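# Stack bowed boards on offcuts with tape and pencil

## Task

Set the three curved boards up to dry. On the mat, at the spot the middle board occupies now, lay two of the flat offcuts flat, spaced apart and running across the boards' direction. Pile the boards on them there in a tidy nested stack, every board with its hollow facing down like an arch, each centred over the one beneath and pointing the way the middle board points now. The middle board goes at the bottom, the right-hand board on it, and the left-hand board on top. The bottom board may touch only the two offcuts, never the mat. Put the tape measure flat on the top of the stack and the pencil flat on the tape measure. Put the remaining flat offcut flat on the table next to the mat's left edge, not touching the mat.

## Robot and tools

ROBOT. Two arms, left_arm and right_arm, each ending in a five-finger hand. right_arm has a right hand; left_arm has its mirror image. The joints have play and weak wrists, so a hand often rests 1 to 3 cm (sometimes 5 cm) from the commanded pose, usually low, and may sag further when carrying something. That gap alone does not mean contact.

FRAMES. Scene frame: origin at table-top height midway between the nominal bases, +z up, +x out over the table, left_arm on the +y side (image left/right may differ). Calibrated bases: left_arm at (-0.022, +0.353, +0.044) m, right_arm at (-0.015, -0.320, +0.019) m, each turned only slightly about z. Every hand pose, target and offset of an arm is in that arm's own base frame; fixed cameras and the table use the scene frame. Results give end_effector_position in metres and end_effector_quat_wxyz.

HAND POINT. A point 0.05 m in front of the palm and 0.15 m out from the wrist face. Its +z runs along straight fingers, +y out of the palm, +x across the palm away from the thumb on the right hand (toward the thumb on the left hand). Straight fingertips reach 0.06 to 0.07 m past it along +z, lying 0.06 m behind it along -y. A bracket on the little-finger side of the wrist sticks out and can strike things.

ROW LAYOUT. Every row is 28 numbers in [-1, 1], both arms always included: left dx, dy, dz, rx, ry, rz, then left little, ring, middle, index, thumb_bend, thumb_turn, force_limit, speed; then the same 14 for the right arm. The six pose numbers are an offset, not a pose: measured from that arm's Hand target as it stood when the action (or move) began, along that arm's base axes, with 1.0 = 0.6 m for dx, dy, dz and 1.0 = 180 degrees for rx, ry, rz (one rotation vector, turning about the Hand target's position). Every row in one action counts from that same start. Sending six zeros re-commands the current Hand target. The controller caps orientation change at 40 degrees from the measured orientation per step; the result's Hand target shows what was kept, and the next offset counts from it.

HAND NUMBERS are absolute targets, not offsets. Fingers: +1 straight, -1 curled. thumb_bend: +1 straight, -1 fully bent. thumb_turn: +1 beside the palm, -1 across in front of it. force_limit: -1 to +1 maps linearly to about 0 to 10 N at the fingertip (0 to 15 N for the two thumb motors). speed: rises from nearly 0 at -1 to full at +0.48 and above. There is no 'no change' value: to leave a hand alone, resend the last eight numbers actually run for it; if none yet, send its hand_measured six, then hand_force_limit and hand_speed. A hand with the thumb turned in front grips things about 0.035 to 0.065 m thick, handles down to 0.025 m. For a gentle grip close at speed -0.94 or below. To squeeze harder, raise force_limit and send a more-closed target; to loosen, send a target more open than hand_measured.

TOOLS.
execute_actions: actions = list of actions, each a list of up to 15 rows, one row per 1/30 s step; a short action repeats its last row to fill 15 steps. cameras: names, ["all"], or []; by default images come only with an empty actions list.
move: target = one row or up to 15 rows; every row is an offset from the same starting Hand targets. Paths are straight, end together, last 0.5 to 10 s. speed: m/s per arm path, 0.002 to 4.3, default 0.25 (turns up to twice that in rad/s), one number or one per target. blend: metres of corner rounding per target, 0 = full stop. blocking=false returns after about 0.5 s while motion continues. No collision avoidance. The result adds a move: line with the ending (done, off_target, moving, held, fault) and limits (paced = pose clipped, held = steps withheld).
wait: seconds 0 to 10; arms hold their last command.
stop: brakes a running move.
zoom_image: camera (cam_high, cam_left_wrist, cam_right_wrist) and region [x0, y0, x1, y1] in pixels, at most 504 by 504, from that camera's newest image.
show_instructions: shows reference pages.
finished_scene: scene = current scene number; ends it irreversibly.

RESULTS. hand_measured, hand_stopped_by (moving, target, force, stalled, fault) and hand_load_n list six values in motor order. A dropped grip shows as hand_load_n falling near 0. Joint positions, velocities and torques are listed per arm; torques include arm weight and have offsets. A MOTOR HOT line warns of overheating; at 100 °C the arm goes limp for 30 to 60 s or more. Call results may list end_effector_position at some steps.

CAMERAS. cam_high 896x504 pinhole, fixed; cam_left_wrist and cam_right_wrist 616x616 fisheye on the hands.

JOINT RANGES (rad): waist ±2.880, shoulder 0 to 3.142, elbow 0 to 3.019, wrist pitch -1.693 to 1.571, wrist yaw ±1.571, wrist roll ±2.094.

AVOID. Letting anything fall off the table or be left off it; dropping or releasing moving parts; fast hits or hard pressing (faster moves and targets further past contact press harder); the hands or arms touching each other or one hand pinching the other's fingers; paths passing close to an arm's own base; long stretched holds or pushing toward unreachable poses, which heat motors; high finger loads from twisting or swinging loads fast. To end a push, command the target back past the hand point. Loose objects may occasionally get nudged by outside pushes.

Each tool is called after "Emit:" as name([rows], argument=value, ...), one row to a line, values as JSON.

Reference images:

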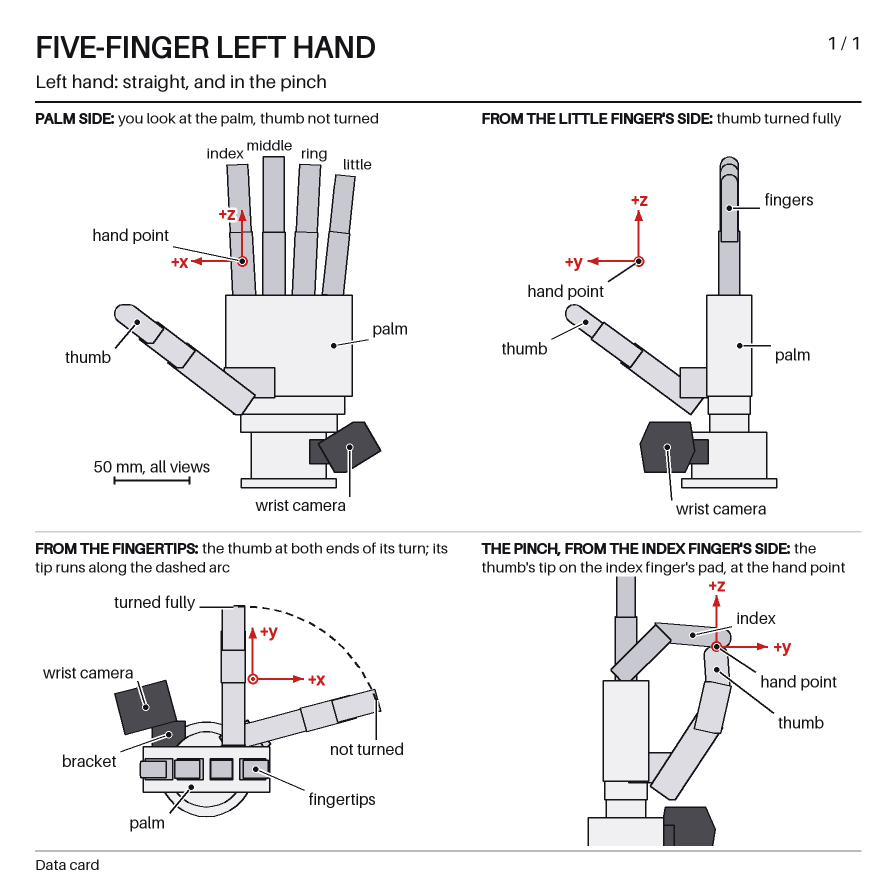

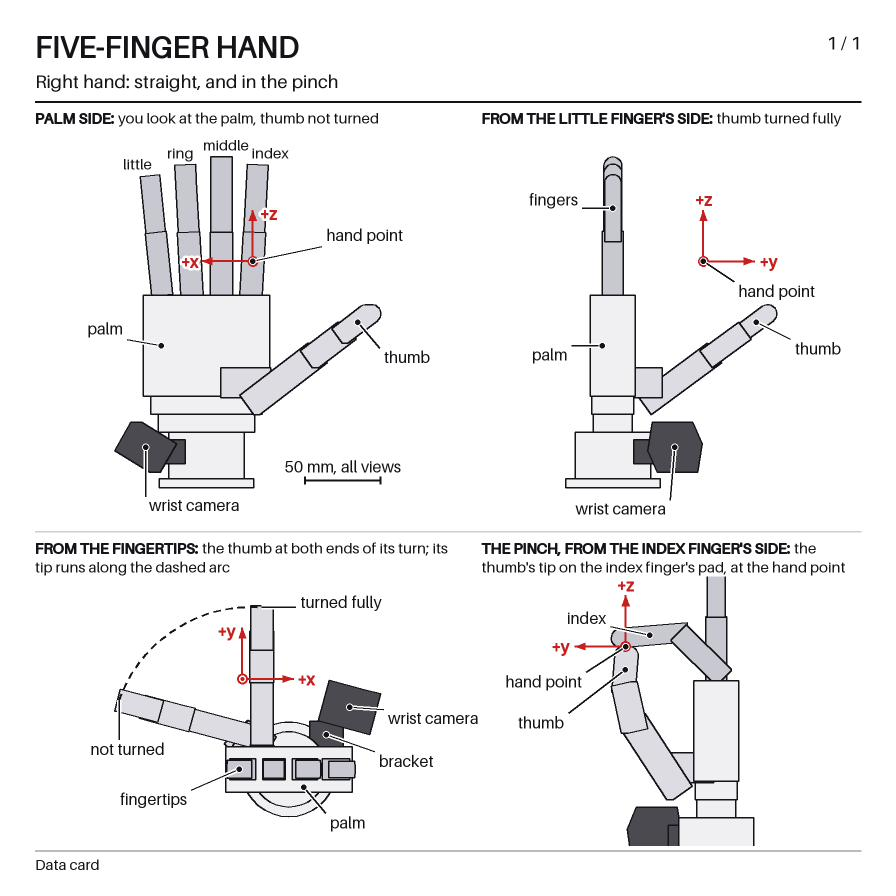

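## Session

Emit:
execute_actions(actions=[])

Scene clock: 0.00 s.
left_arm: end_effector_position=(+0.3684, -0.5937, +0.1544) hand_measured=(+1.000, +1.000, +1.000, +1.000, +1.000, +1.000) hand_load_n=(+0.0, +0.0, +0.0, +0.0, +0.0, +0.0) hand_stopped_by=(target, target, target, target, target, target) hand_force_limit=0.00 hand_speed=-0.80 end_effector_quat_wxyz=(+0.107, +0.898, -0.417, +0.091) | right_arm: end_effector_position=(+0.4717, +0.0204, +0.1594) hand_measured=(+1.000, +1.000, +1.000, +1.000, +1.000, +1.000) hand_load_n=(+0.0, +0.0, +0.0, +0.0, +0.0, +0.0) hand_stopped_by=(target, target, target, target, target, target) hand_force_limit=0.00 hand_speed=-0.80 end_effector_quat_wxyz=(-0.017, -0.498, +0.867, +0.019)
Joint positions: left_arm=[-0.901 1.929 1.761 -1.143 0.108 -1.616] | right_arm=[-0.075 1.726 1.542 -1.438 -0.012 0.452]
Joint velocities: within noise
Joint torques (N m): no reading
Heat: left arm: hottest elbow 33 °C; right arm: hottest elbow 32 °C.
Hand target: left_arm +0.3775, -0.6010, +0.1747; +0.118, +0.896, -0.413, +0.110 | right_arm +0.4827, +0.0184, +0.1763; +0.005, -0.498, +0.867, +0.006

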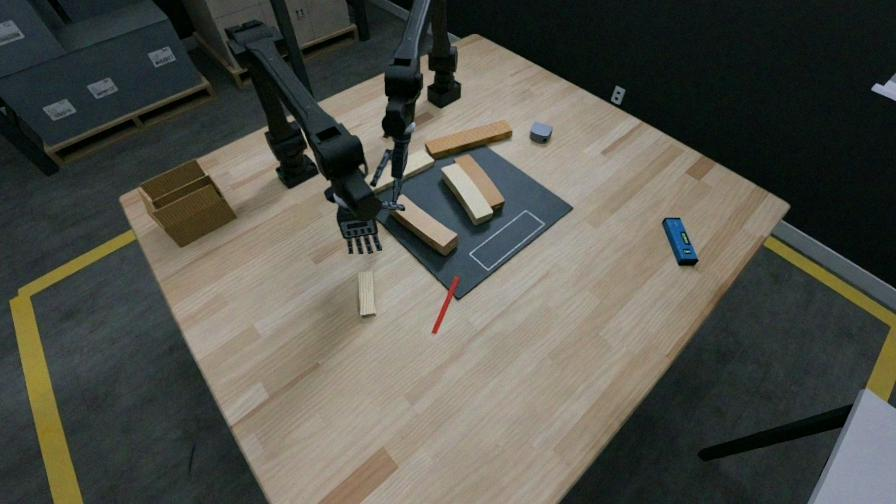

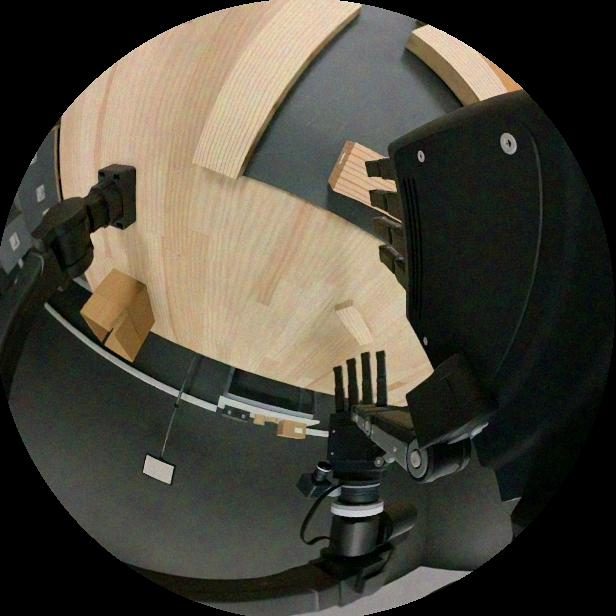

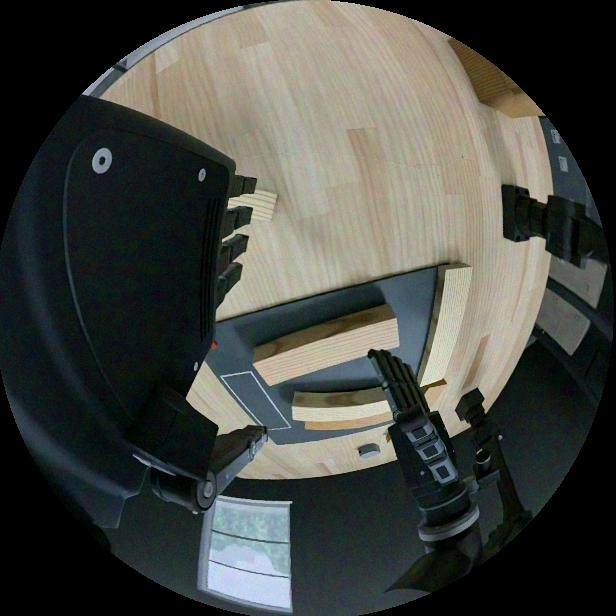

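Emit:
zoom_image(camera="cam_high", region=[360, 100, 580, 340])

Emit:
zoom_image(camera="cam_right_wrist", region=[200, 180, 500, 480])

Emit:
zoom_image(camera="cam_left_wrist", region=[180, 0, 520, 340])

Scaled by 2.100 from the camera's 896x504 image, which has a finer 1280x720 frame.

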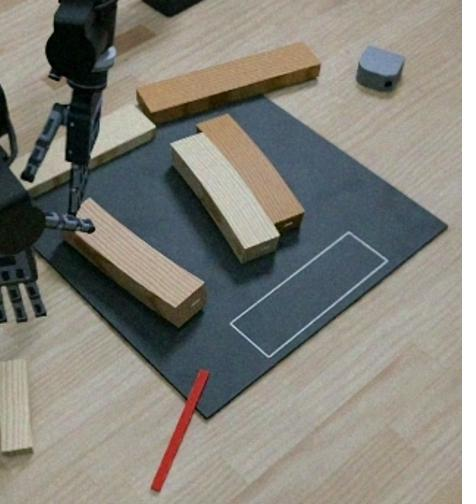

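Scaled by 1.680 from the camera's 616x616 image, which has a finer 880x880 frame.

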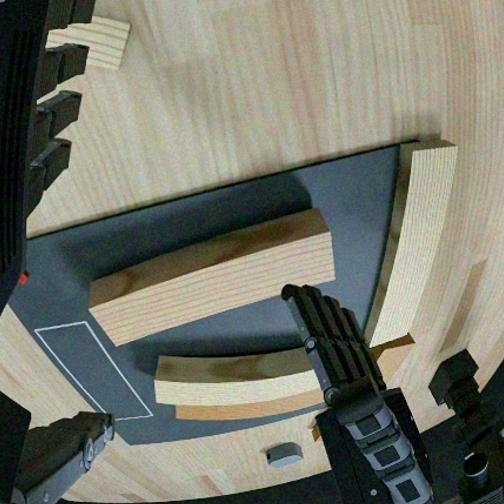

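Scaled by 1.482 from the camera's 616x616 image, which has a finer 880x880 frame.

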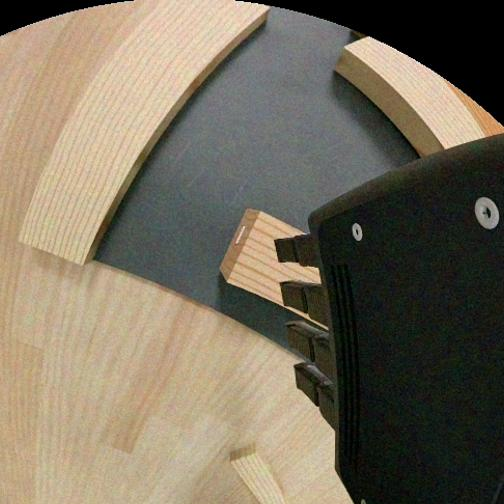

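Emit:
move([
  [-0.05, 0.1, 0.1, 0, 0, 0, 1, 1, 1, 1, 1, 1, 0.0, -0.8, 0, 0, 0, 0, 0, 0, 1, 1, 1, 1, 1, 1, 0.0, -0.8],
  [-0.3, 0.85, 0.22, 0, 0, 0.0, 1, 1, 1, 1, 1, 1, 0.0, -0.8, -0.3, -0.25, 0.2, 0, 0, 0, 1, 1, 1, 1, 1, 1, 0.0, -0.8],
], speed=0.25, blend=0.03, cameras=["all"])

Scene clock: 7.63 s.
left_arm: end_effector_position=(+0.2031, -0.0921, +0.3055) hand_measured=(+1.000, +1.000, +1.000, +1.000, +1.000, +1.000) hand_load_n=(+0.0, +0.0, +0.0, +0.0, +0.0, +0.0) hand_stopped_by=(target, target, target, target, target, target) hand_force_limit=0.00 hand_speed=-0.80 end_effector_quat_wxyz=(+0.102, +0.895, -0.412, +0.135) | right_arm: end_effector_position=(+0.3022, -0.1276, +0.2773) hand_measured=(+1.000, +1.000, +1.000, +1.000, +1.000, +1.000) hand_load_n=(+0.0, +0.0, +0.0, +0.0, +0.0, +0.0) hand_stopped_by=(target, target, target, target, target, target) hand_force_limit=0.00 hand_speed=-0.80 end_effector_quat_wxyz=(-0.011, -0.495, +0.869, +0.027)
Joint positions: left_arm=[0.128 0.842 1.079 -1.682 0.316 -0.599] | right_arm=[-0.503 1.388 1.456 -1.697 -0.009 0.032]
Joint torques (N m): left_arm=[0.5 -2.73 8.69 0.5 0.38 0.08] | right_arm=[-0.44 -9.52 10.8 -0.16 -0.04 -0.02]
Heat: left arm: hottest elbow 34 °C; right arm: hottest elbow 33 °C.
Hand target: left_arm +0.1975, -0.0910, +0.3067; +0.118, +0.896, -0.413, +0.110 | right_arm +0.3027, -0.1316, +0.2963; +0.005, -0.498, +0.867, +0.006
Off the commanded pose: left_arm 0.006 m, 3 deg | right_arm 0.019 m, 3 deg.
joint sent to its limit (left arm) — joint 4 (wrist pitch), lower limit. The joint targets are off in position and orientation.
move: off_target (left_arm, right_arm)

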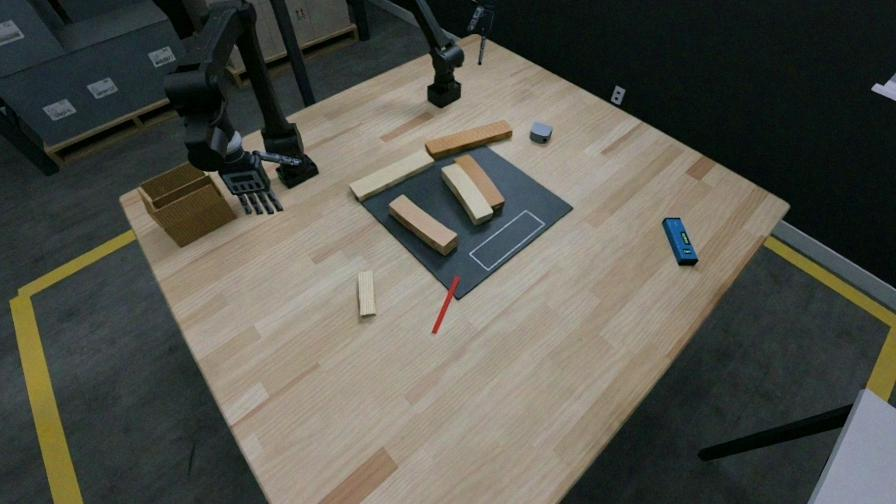

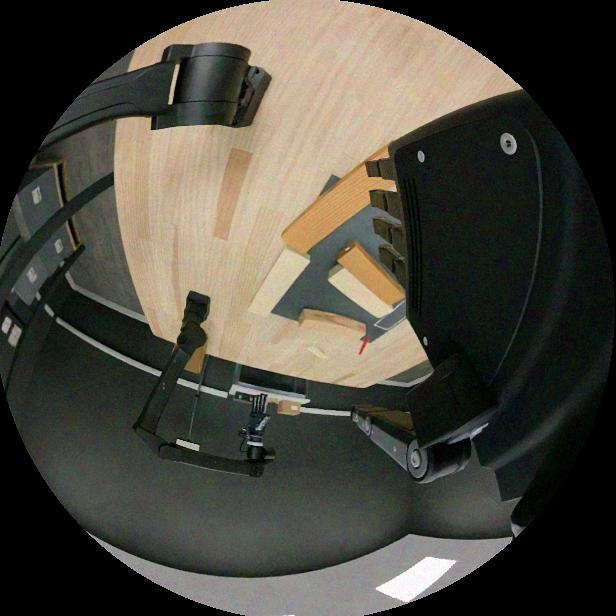

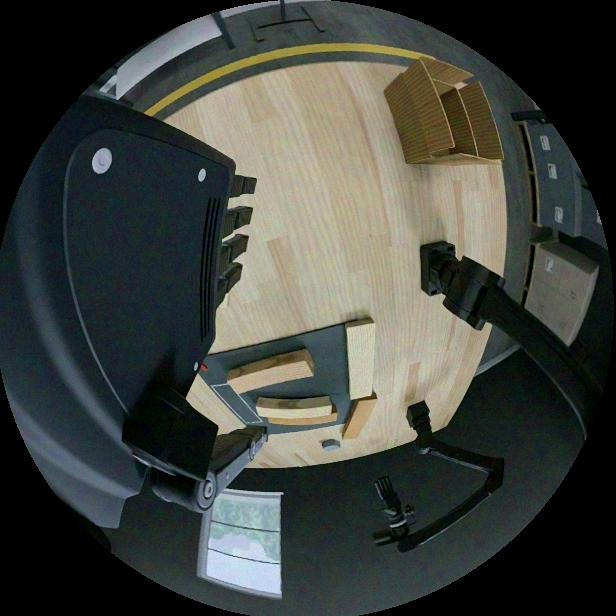

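Emit:
zoom_image(camera="cam_high", region=[340, 110, 560, 260])

Emit:
zoom_image(camera="cam_high", region=[340, 240, 480, 350])

Emit:
zoom_image(camera="cam_right_wrist", region=[190, 300, 390, 460])

Emit:
zoom_image(camera="cam_left_wrist", region=[240, 170, 420, 370])

Scaled by 2.291 from the camera's 896x504 image, which has a finer 1280x720 frame.

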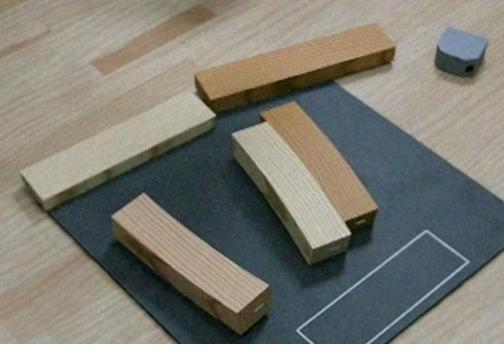

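Scaled by 3.600 from the camera's 896x504 image, which has a finer 1280x720 frame.

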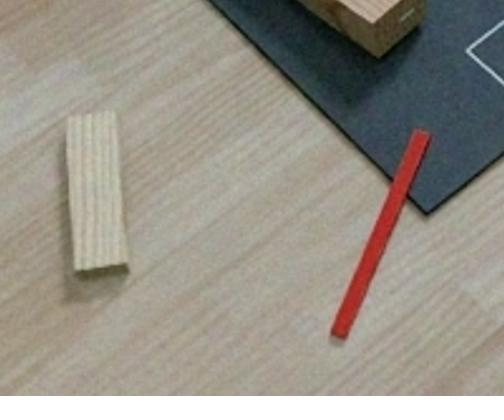

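Scaled by 2.520 from the camera's 616x616 image, which has a finer 880x880 frame.

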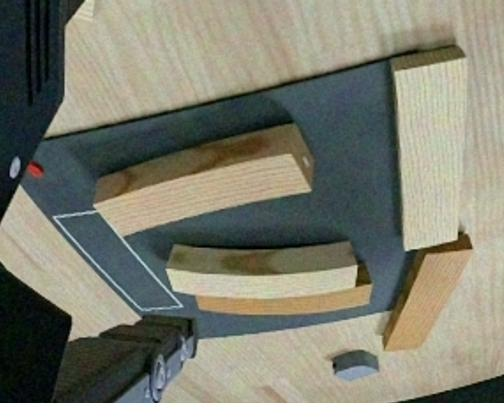

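Scaled by 2.520 from the camera's 616x616 image, which has a finer 880x880 frame.

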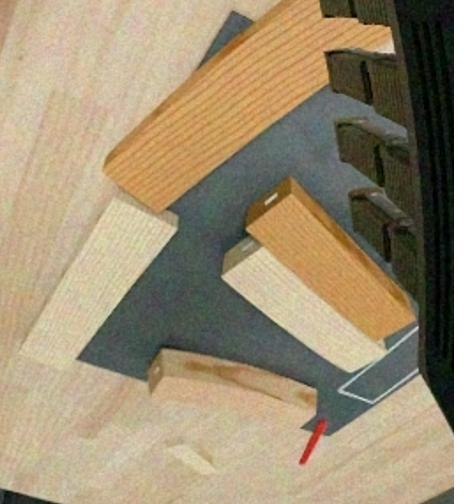

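Emit:
zoom_image(camera="cam_left_wrist", region=[280, 230, 400, 350])

Emit:
zoom_image(camera="cam_right_wrist", region=[210, 320, 390, 450])

Emit:
zoom_image(camera="cam_high", region=[380, 140, 520, 260])

Scaled by 4.200 from the camera's 616x616 image, which has a finer 880x880 frame.

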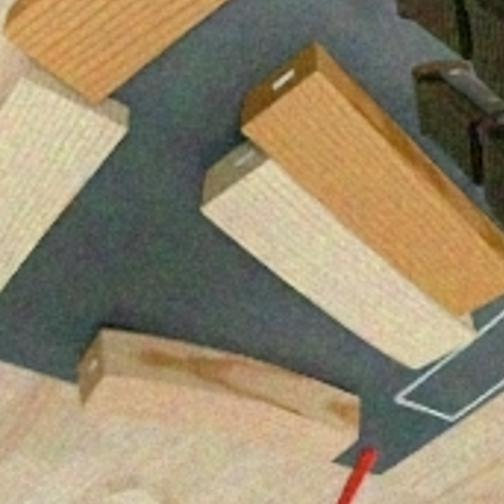

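Scaled by 2.800 from the camera's 616x616 image, which has a finer 880x880 frame.

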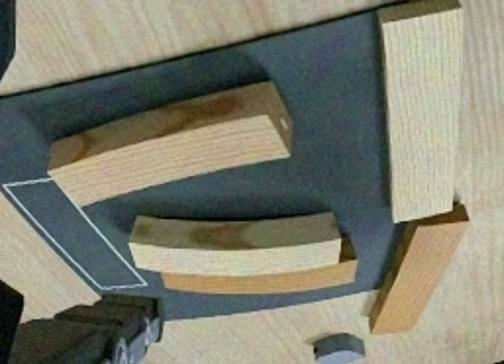

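Scaled by 3.600 from the camera's 896x504 image, which has a finer 1280x720 frame.

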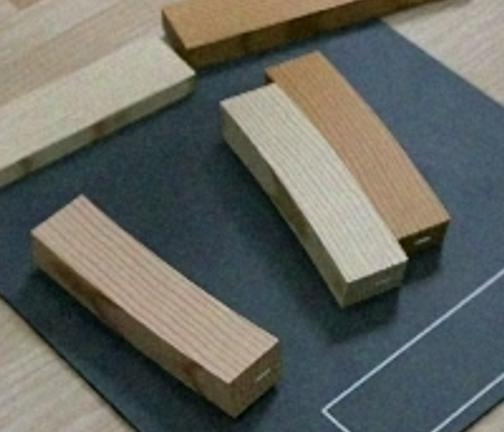

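Emit:
move(target=[0.4867, -0.4917, -0.08, 0.1573, -0.3068, -0.2472, 0.5, 0.5, 0.5, 0.5, 1, -1, 0.3, -0.5, 0, 0, 0, 0, 0, 0, 1, 1, 1, 1, 1, 1, 0.0, -0.8], speed=0.3, cameras=["cam_left_wrist", "cam_high"])

Emit:
zoom_image(camera="cam_left_wrist", region=[80, 60, 380, 360])

Scene clock: 33.07 s.
left_arm: end_effector_position=(+0.4672, -0.3673, +0.2208) hand_measured=(+0.500, +0.500, +0.500, +0.500, +1.000, -1.000) hand_load_n=(+0.0, +0.0, -0.5, +0.0, +0.0, +0.0) hand_stopped_by=(target, target, target, target, target, target) hand_force_limit=0.30 hand_speed=-0.50 end_effector_quat_wxyz=(+0.246, -0.544, +0.739, -0.313) | right_arm: end_effector_position=(+0.3022, -0.1276, +0.2773) hand_measured=(+1.000, +1.000, +1.000, +1.000, +1.000, +1.000) hand_load_n=(+0.0, +0.0, +0.0, -0.5, +0.0, +0.0) hand_stopped_by=(target, target, target, target, target, target) hand_force_limit=0.00 hand_speed=-0.80 end_effector_quat_wxyz=(-0.011, -0.495, +0.869, +0.027)
Joint positions: left_arm=[-0.69 1.499 1.336 -0.636 -0.302 -0.265] | right_arm=[-0.503 1.388 1.456 -1.697 -0.009 0.032]
Joint torques (N m): left_arm=[-0.67 -9.93 17.11 2.63 -0.19 0.11] | right_arm=[-0.32 -9.58 10.78 -0.2 -0.05 -0.02]
Heat: left arm: hottest elbow 36 °C; right arm: hottest elbow 37 °C.
Hand target: left_arm +0.4895, -0.3860, +0.2587; +0.258, -0.533, +0.726, -0.350 | right_arm +0.3027, -0.1316, +0.2963; +0.005, -0.498, +0.867, +0.006
Off the commanded pose: left_arm 0.048 m, 5 deg | right_arm 0.019 m, 3 deg.
move: off_target (left_arm, right_arm)
Images, in order (width x height): cam_high 896x504, cam_left_wrist 616x616.

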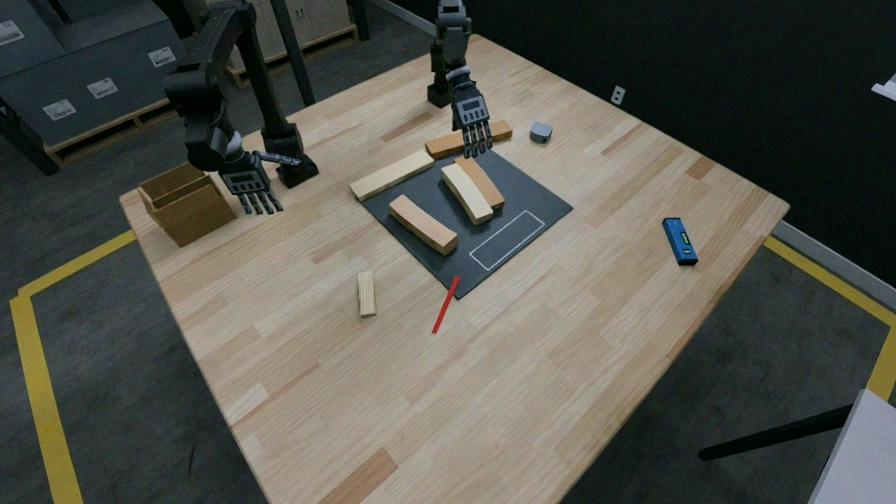

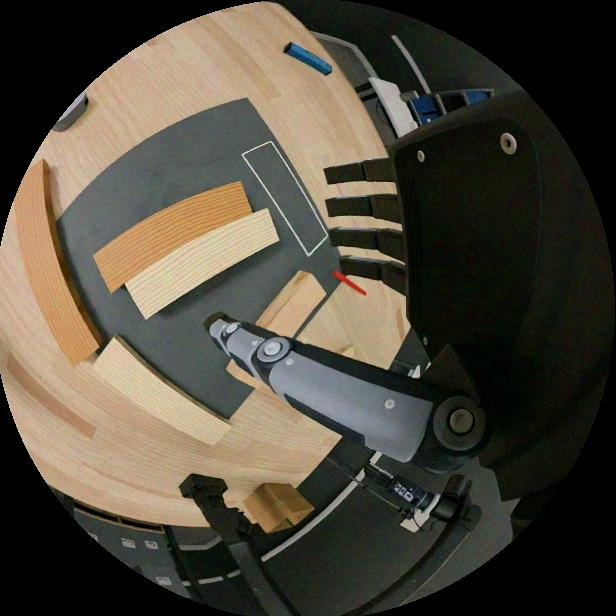

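Scaled by 1.680 from the camera's 616x616 image, which has a finer 880x880 frame.

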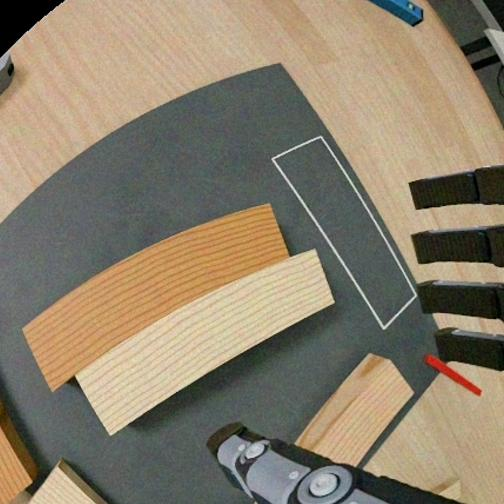

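Emit:
zoom_image(camera="cam_left_wrist", region=[90, 170, 290, 330])

Emit:
zoom_image(camera="cam_high", region=[435, 145, 515, 225])

Scaled by 2.520 from the camera's 616x616 image, which has a finer 880x880 frame.

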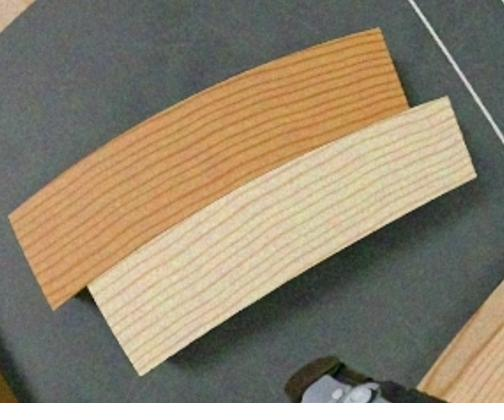

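Scaled by 6.300 from the camera's 896x504 image, which has a finer 1280x720 frame.

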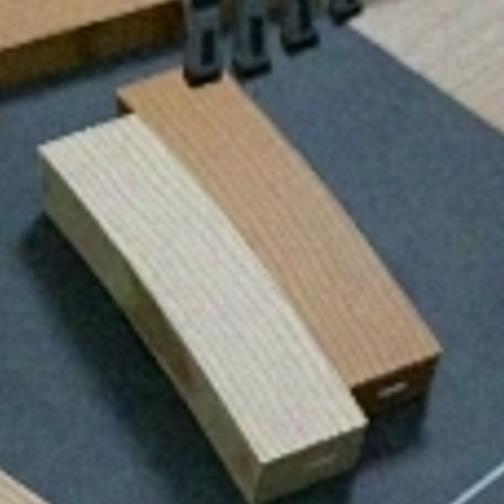

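Emit:
move(target=[-0.31, 0.1467, -0.231, 0, 0, 0, 0, 0, 0, 0, 1, 1, 0.5, -0.3, 0.219, 0.424, -0.109, 0.1188, -0.3067, 0.534, 0.5, 0.5, 0.5, 0.5, 1, -1, 0.5, -0.5], speed=0.25, cameras=["cam_left_wrist", "cam_high", "cam_right_wrist"])

Scene clock: 56.83 s.
left_arm: end_effector_position=(+0.3051, -0.2916, +0.1128) hand_measured=(+0.000, +0.000, +0.000, +0.000, +1.000, +1.000) hand_load_n=(+0.0, +0.0, +0.5, +0.0, +0.0, +0.0) hand_stopped_by=(target, target, target, target, target, target) hand_force_limit=0.50 hand_speed=-0.30 end_effector_quat_wxyz=(+0.259, -0.533, +0.734, -0.331) | right_arm: end_effector_position=(+0.4208, +0.1167, +0.2197) hand_measured=(+0.500, +0.500, +0.500, +0.500, +1.000, -1.000) hand_load_n=(+0.0, +0.0, +0.0, +0.0, +0.0, +0.0) hand_stopped_by=(target, target, target, target, target, target) hand_force_limit=0.50 hand_speed=-0.50 end_effector_quat_wxyz=(-0.424, +0.893, -0.146, +0.042)
Joint positions: left_arm=[-0.841 1.114 0.674 -0.346 -0.419 -0.351] | right_arm=[-0.002 1.403 1.255 -1.123 -0.842 -1.114]
Joint torques (N m): left_arm=[-0.91 -6.65 8.92 2.95 -0.43 -0.17] | right_arm=[1.55 -8.06 11.18 1.22 -0.65 -0.03]
Heat: left arm: hottest elbow 40 °C; right arm: hottest elbow 38 °C.
Hand target: left_arm +0.3035, -0.2980, +0.1201; +0.258, -0.533, +0.726, -0.350 | right_arm +0.4341, +0.1228, +0.2309; -0.430, +0.892, -0.123, +0.060
Off the commanded pose: left_arm 0.010 m, 2 deg | right_arm 0.018 m, 3 deg.
move: off_target (right_arm)

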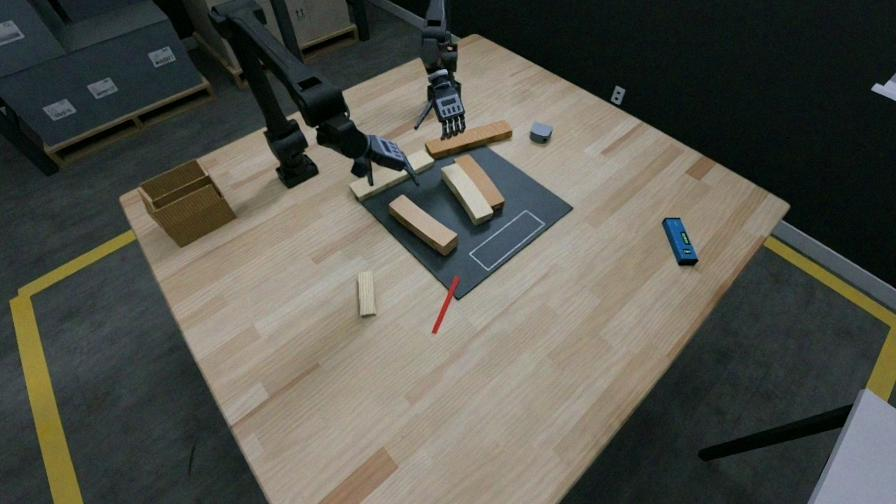

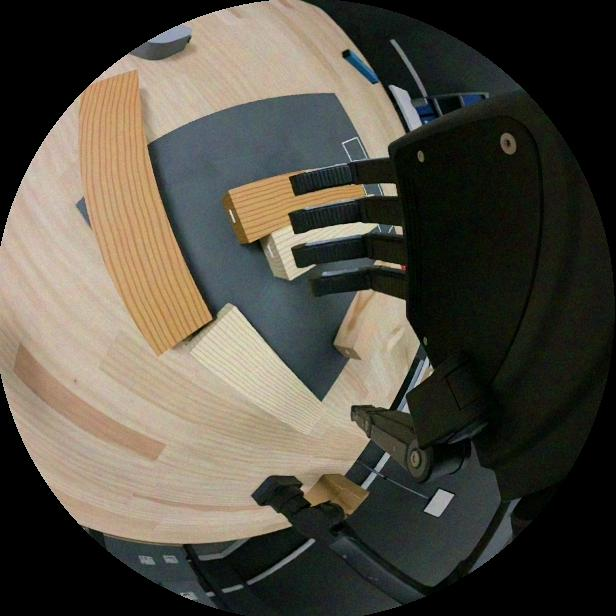

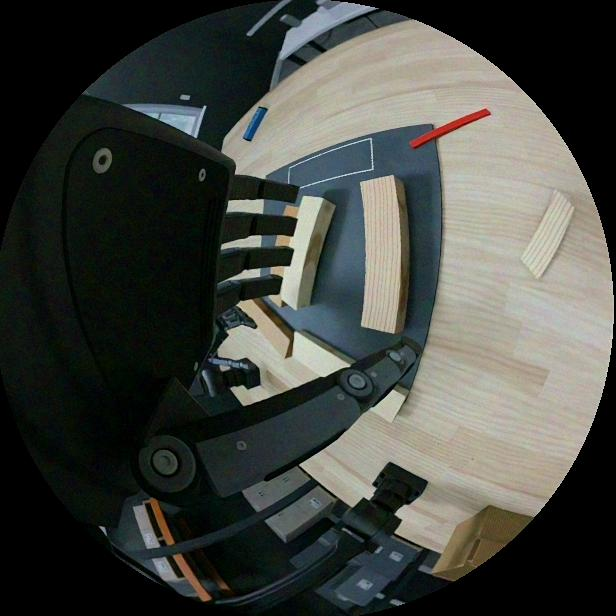

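Emit:
zoom_image(camera="cam_left_wrist", region=[180, 140, 400, 340])

Emit:
zoom_image(camera="cam_right_wrist", region=[230, 120, 450, 360])

Scaled by 2.291 from the camera's 616x616 image, which has a finer 880x880 frame.

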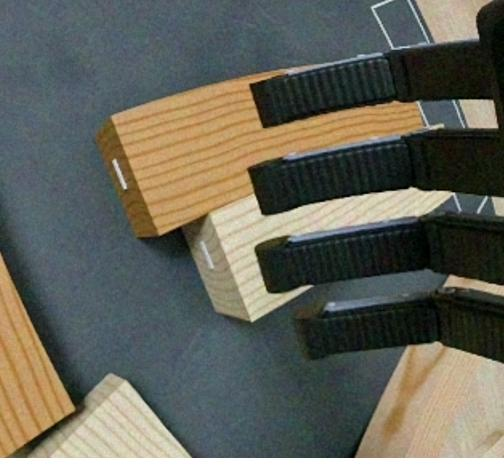

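Scaled by 2.100 from the camera's 616x616 image, which has a finer 880x880 frame.

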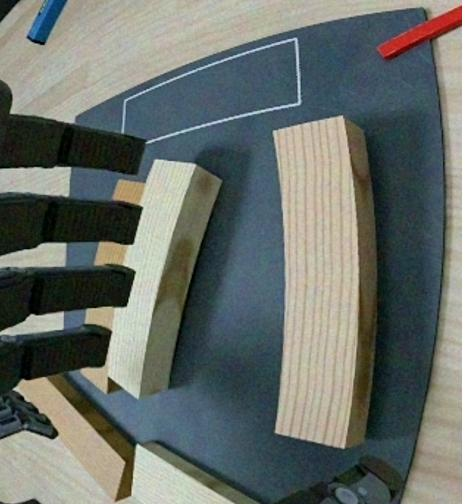

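Emit:
move(target=[-0.0083, -0.03, -0.108, 0, 0, 0, 0, 0, 0, 0, 1, 1, 0.5, -0.3, 0, 0, 0, 0, 0, 0, 0.5, 0.5, 0.5, 0.5, 1, -1, 0.5, -0.5], speed=0.1, cameras=["cam_left_wrist", "cam_high"])

Emit:
zoom_image(camera="cam_left_wrist", region=[180, 140, 400, 340])

Emit:
zoom_image(camera="cam_high", region=[400, 80, 520, 200])

Scene clock: 63.20 s.
left_arm: end_effector_position=(+0.3001, -0.3095, +0.0563) hand_measured=(+0.000, +0.000, +0.000, +0.000, +1.000, +1.000) hand_load_n=(+0.0, +0.0, +0.0, +0.0, -0.5, -0.5) hand_stopped_by=(target, target, target, target, target, target) hand_force_limit=0.50 hand_speed=-0.30 end_effector_quat_wxyz=(+0.260, -0.532, +0.730, -0.341) | right_arm: end_effector_position=(+0.4208, +0.1167, +0.2197) hand_measured=(+0.500, +0.500, +0.500, +0.500, +1.000, -1.000) hand_load_n=(+0.0, +0.0, +0.0, +0.0, +0.0, +0.0) hand_stopped_by=(target, target, target, target, target, target) hand_force_limit=0.50 hand_speed=-0.50 end_effector_quat_wxyz=(-0.424, +0.893, -0.146, +0.042)
Joint positions: left_arm=[-0.89 1.244 0.589 -0.125 -0.454 -0.388] | right_arm=[-0.002 1.403 1.255 -1.123 -0.842 -1.114]
Joint torques (N m): left_arm=[-0.97 -5.13 8.05 2.86 -0.44 -0.18] | right_arm=[1.55 -8.18 11.21 1.22 -0.65 -0.03]
Heat: left arm: hottest elbow 40 °C; right arm: hottest elbow 38 °C.
Hand target: left_arm +0.2985, -0.3160, +0.0553; +0.258, -0.533, +0.726, -0.350 | right_arm +0.4341, +0.1228, +0.2309; -0.430, +0.892, -0.123, +0.060
Off the commanded pose: left_arm 0.007 m, 1 deg | right_arm 0.018 m, 3 deg.
move: off_target (right_arm)
Images, in order (width x height): cam_high 896x504, cam_left_wrist 616x616.

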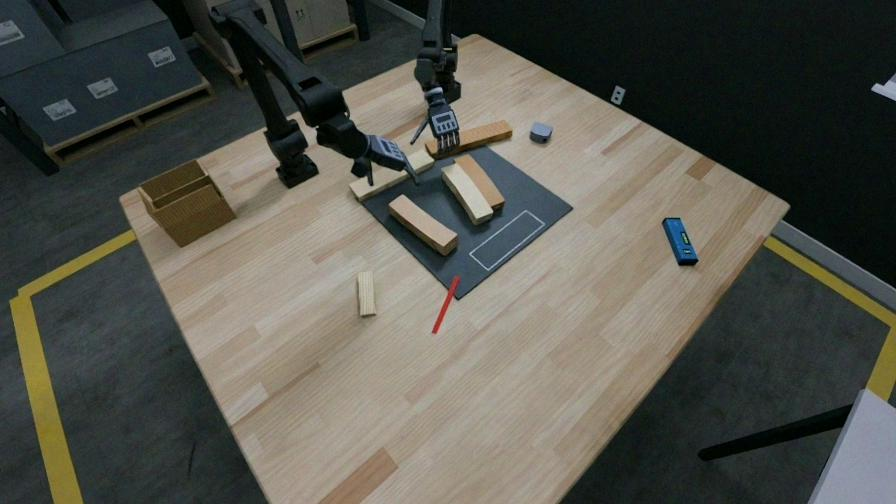

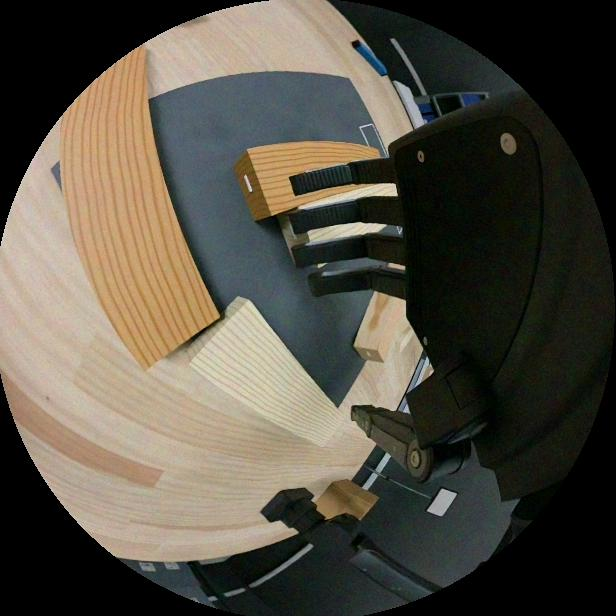

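Scaled by 2.291 from the camera's 616x616 image, which has a finer 880x880 frame.

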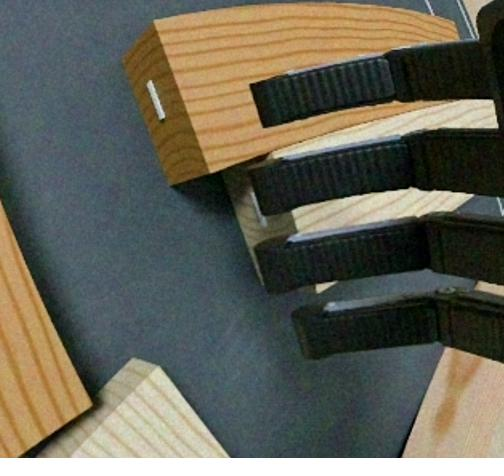

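Scaled by 4.200 from the camera's 896x504 image, which has a finer 1280x720 frame.

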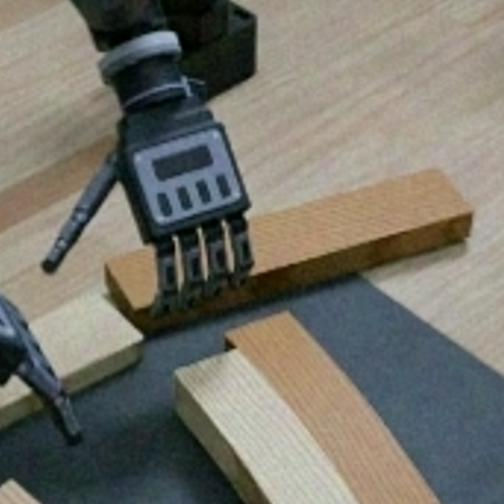

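Emit:
move([
  [-0.03, 0.03, 0.2, 0, 0, 0, 0.5, 0.5, 0.5, 0.5, 1, -1, 0.5, -0.3, -0.1, 0.0, 0, 0, 0, -0.5, 0, 0, 0, 0, 1, 1, 0.5, -0.5],
  [-0.2, 0.94, 0.4, 0, 0, 0.5, 0.5, 0.5, 0.5, 0.5, 1, -1, 0.5, -0.3, -0.1, 0.1, 0, 0, 0, -0.5, 0, 0, 0, 0, 1, 1, 0.5, -0.5],
  [-0.2, 0.94, 0.4, 0, 0, 0.5, 0.5, 0.5, 0.5, 0.5, 1, -1, 0.5, -0.3, -0.21, 0.49, -0.15, 0, 0, -0.5, 0, 0, 0, 0, 1, 1, 0.5, -0.5],
], speed=[0.2, 0.4, 0.25], cameras=["cam_right_wrist", "cam_high"])

Emit:
zoom_image(camera="cam_right_wrist", region=[200, 140, 460, 400])

Scene clock: 78.67 s.
left_arm: end_effector_position=(+0.1713, +0.2307, +0.2524) hand_measured=(+0.500, +0.500, +0.500, +0.500, +1.000, -1.000) hand_load_n=(+0.0, +0.0, +0.0, +0.0, +0.0, +0.0) hand_stopped_by=(target, target, target, target, target, target) hand_force_limit=0.50 hand_speed=-0.30 end_effector_quat_wxyz=(-0.392, +0.907, -0.145, +0.049) | right_arm: end_effector_position=(+0.2992, +0.3968, +0.1207) hand_measured=(+0.000, +0.000, +0.000, +0.000, +1.000, +1.000) hand_load_n=(+0.0, +0.0, +0.0, +0.0, +0.0, +0.0) hand_stopped_by=(target, target, target, target, target, target) hand_force_limit=0.50 hand_speed=-0.50 end_effector_quat_wxyz=(+0.240, -0.558, +0.711, -0.355)
Joint positions: left_arm=[0.895 0.638 0.83 -0.99 -0.281 -0.244] | right_arm=[1.143 1.551 1.16 -1.037 0.876 1.314]
Joint torques (N m): left_arm=[0.67 -0.09 17.1 2.77 -0.13 0.11] | right_arm=[1.03 -9.35 12.56 0.14 0.67 0.23]
Heat: left arm: hottest elbow 40 °C; right arm: hottest elbow 40 °C.
Hand target: left_arm +0.1785, +0.2480, +0.2953; -0.430, +0.890, -0.136, +0.065 | right_arm +0.3081, +0.4168, +0.1409; +0.262, -0.544, +0.718, -0.347
Off the commanded pose: left_arm 0.047 m, 5 deg | right_arm 0.030 m, 3 deg.
move: off_target (left_arm, right_arm)
Images, in order (width x height): cam_high 896x504, cam_right_wrist 616x616.

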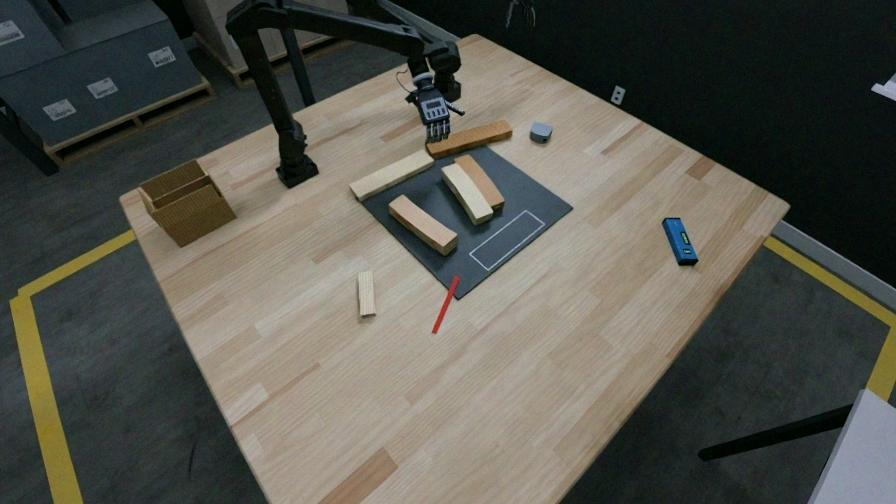

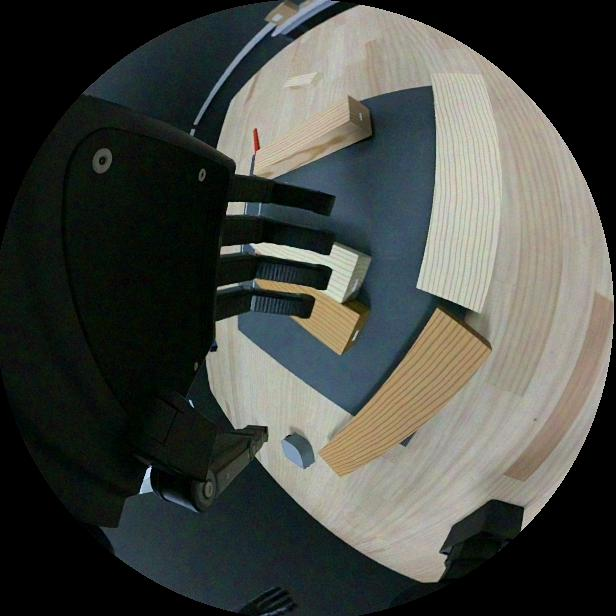

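Scaled by 1.938 from the camera's 616x616 image, which has a finer 880x880 frame.

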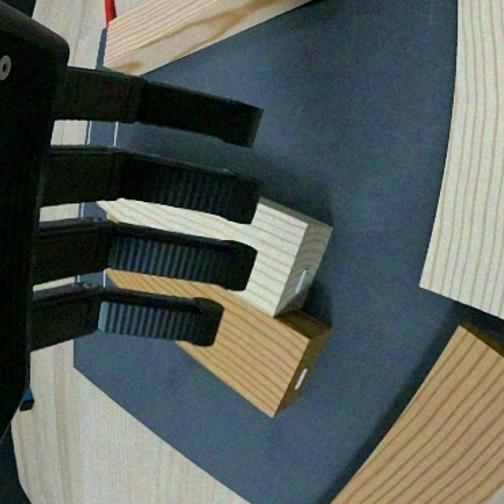

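Emit:
zoom_image(camera="cam_high", region=[390, 50, 510, 190])

Scaled by 3.600 from the camera's 896x504 image, which has a finer 1280x720 frame.

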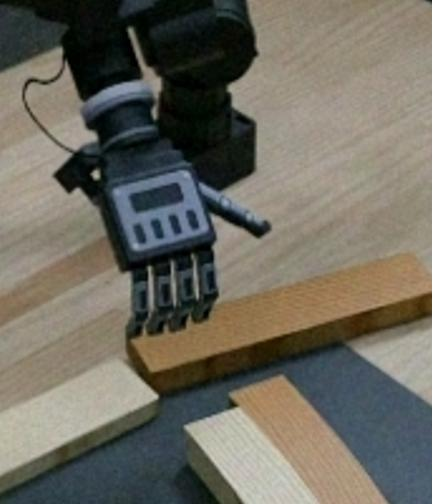

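Emit:
move(target=[0, 0, 0, 0, 0, 0, 0.5, 0.5, 0.5, 0.5, 1, -1, 0.5, -0.3, -0.0135, 0.025, -0.143, 0, 0, 0, 0, 0, 0, 0, 1, 1, 0.5, -0.5], speed=0.1, cameras=["cam_right_wrist", "cam_high"])

Emit:
zoom_image(camera="cam_right_wrist", region=[200, 140, 460, 400])

Emit:
zoom_image(camera="cam_high", region=[390, 70, 510, 210])

Scene clock: 86.17 s.
left_arm: end_effector_position=(+0.1713, +0.2307, +0.2524) hand_measured=(+0.500, +0.500, +0.500, +0.500, +1.000, -1.000) hand_load_n=(+0.0, +0.0, +0.0, +0.0, +0.0, +0.0) hand_stopped_by=(target, target, target, target, target, target) hand_force_limit=0.50 hand_speed=-0.30 end_effector_quat_wxyz=(-0.392, +0.907, -0.145, +0.049) | right_arm: end_effector_position=(+0.3019, +0.4184, +0.0508) hand_measured=(+0.000, +0.000, +0.000, +0.000, +1.000, +1.000) hand_load_n=(+0.5, +0.0, +0.0, +0.0, +0.0, +0.0) hand_stopped_by=(target, target, target, target, target, target) hand_force_limit=0.50 hand_speed=-0.50 end_effector_quat_wxyz=(+0.244, -0.550, +0.716, -0.353)
Joint positions: left_arm=[0.895 0.638 0.83 -0.99 -0.281 -0.244] | right_arm=[1.158 1.687 1.123 -0.882 0.881 1.36]
Joint torques (N m): left_arm=[1.03 0.09 17.18 2.78 -0.09 0.11] | right_arm=[1.55 -10.64 7.77 1.13 0.68 0.22]
Heat: left arm: hottest elbow 41 °C; right arm: hottest elbow 40 °C.
Hand target: left_arm +0.1785, +0.2480, +0.2953; -0.430, +0.890, -0.136, +0.065 | right_arm +0.3000, +0.4318, +0.0551; +0.262, -0.544, +0.718, -0.347
Off the commanded pose: left_arm 0.047 m, 5 deg | right_arm 0.014 m, 2 deg.
move: off_target (left_arm, right_arm)
Images, in order (width x height): cam_high 896x504, cam_right_wrist 616x616.

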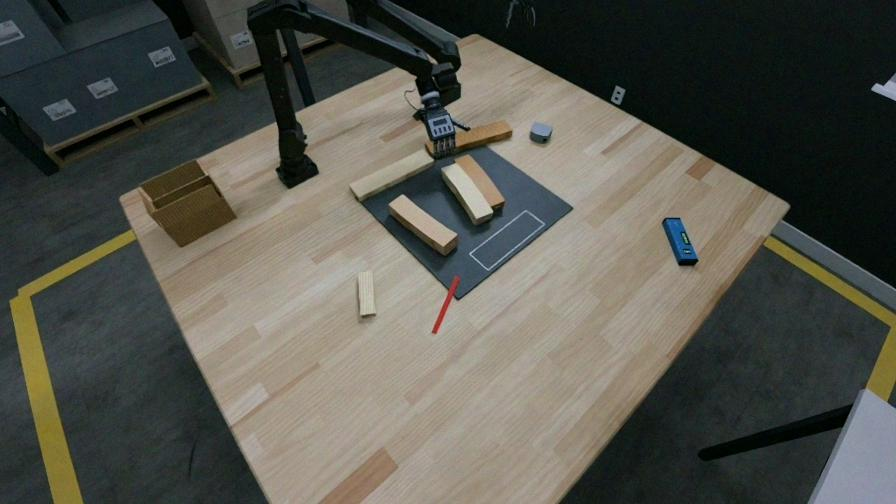

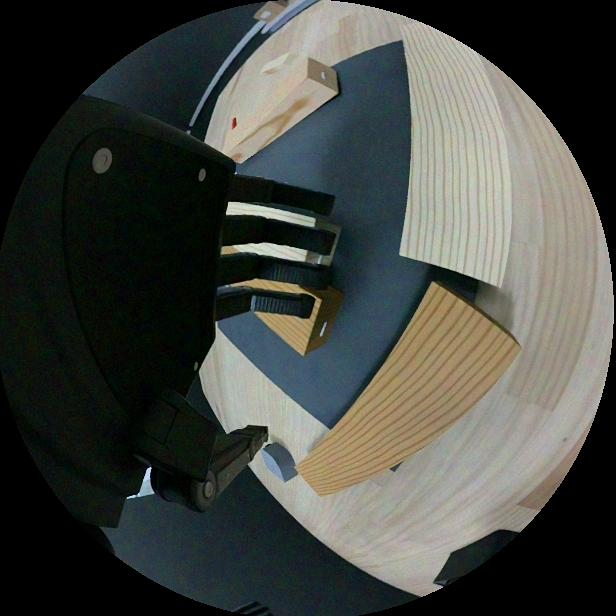

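Scaled by 1.938 from the camera's 616x616 image, which has a finer 880x880 frame.

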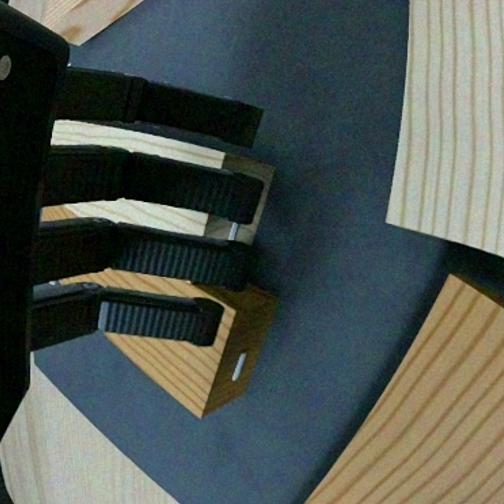

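Scaled by 3.600 from the camera's 896x504 image, which has a finer 1280x720 frame.

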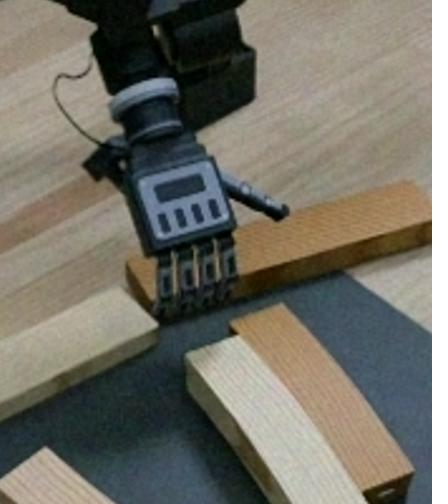

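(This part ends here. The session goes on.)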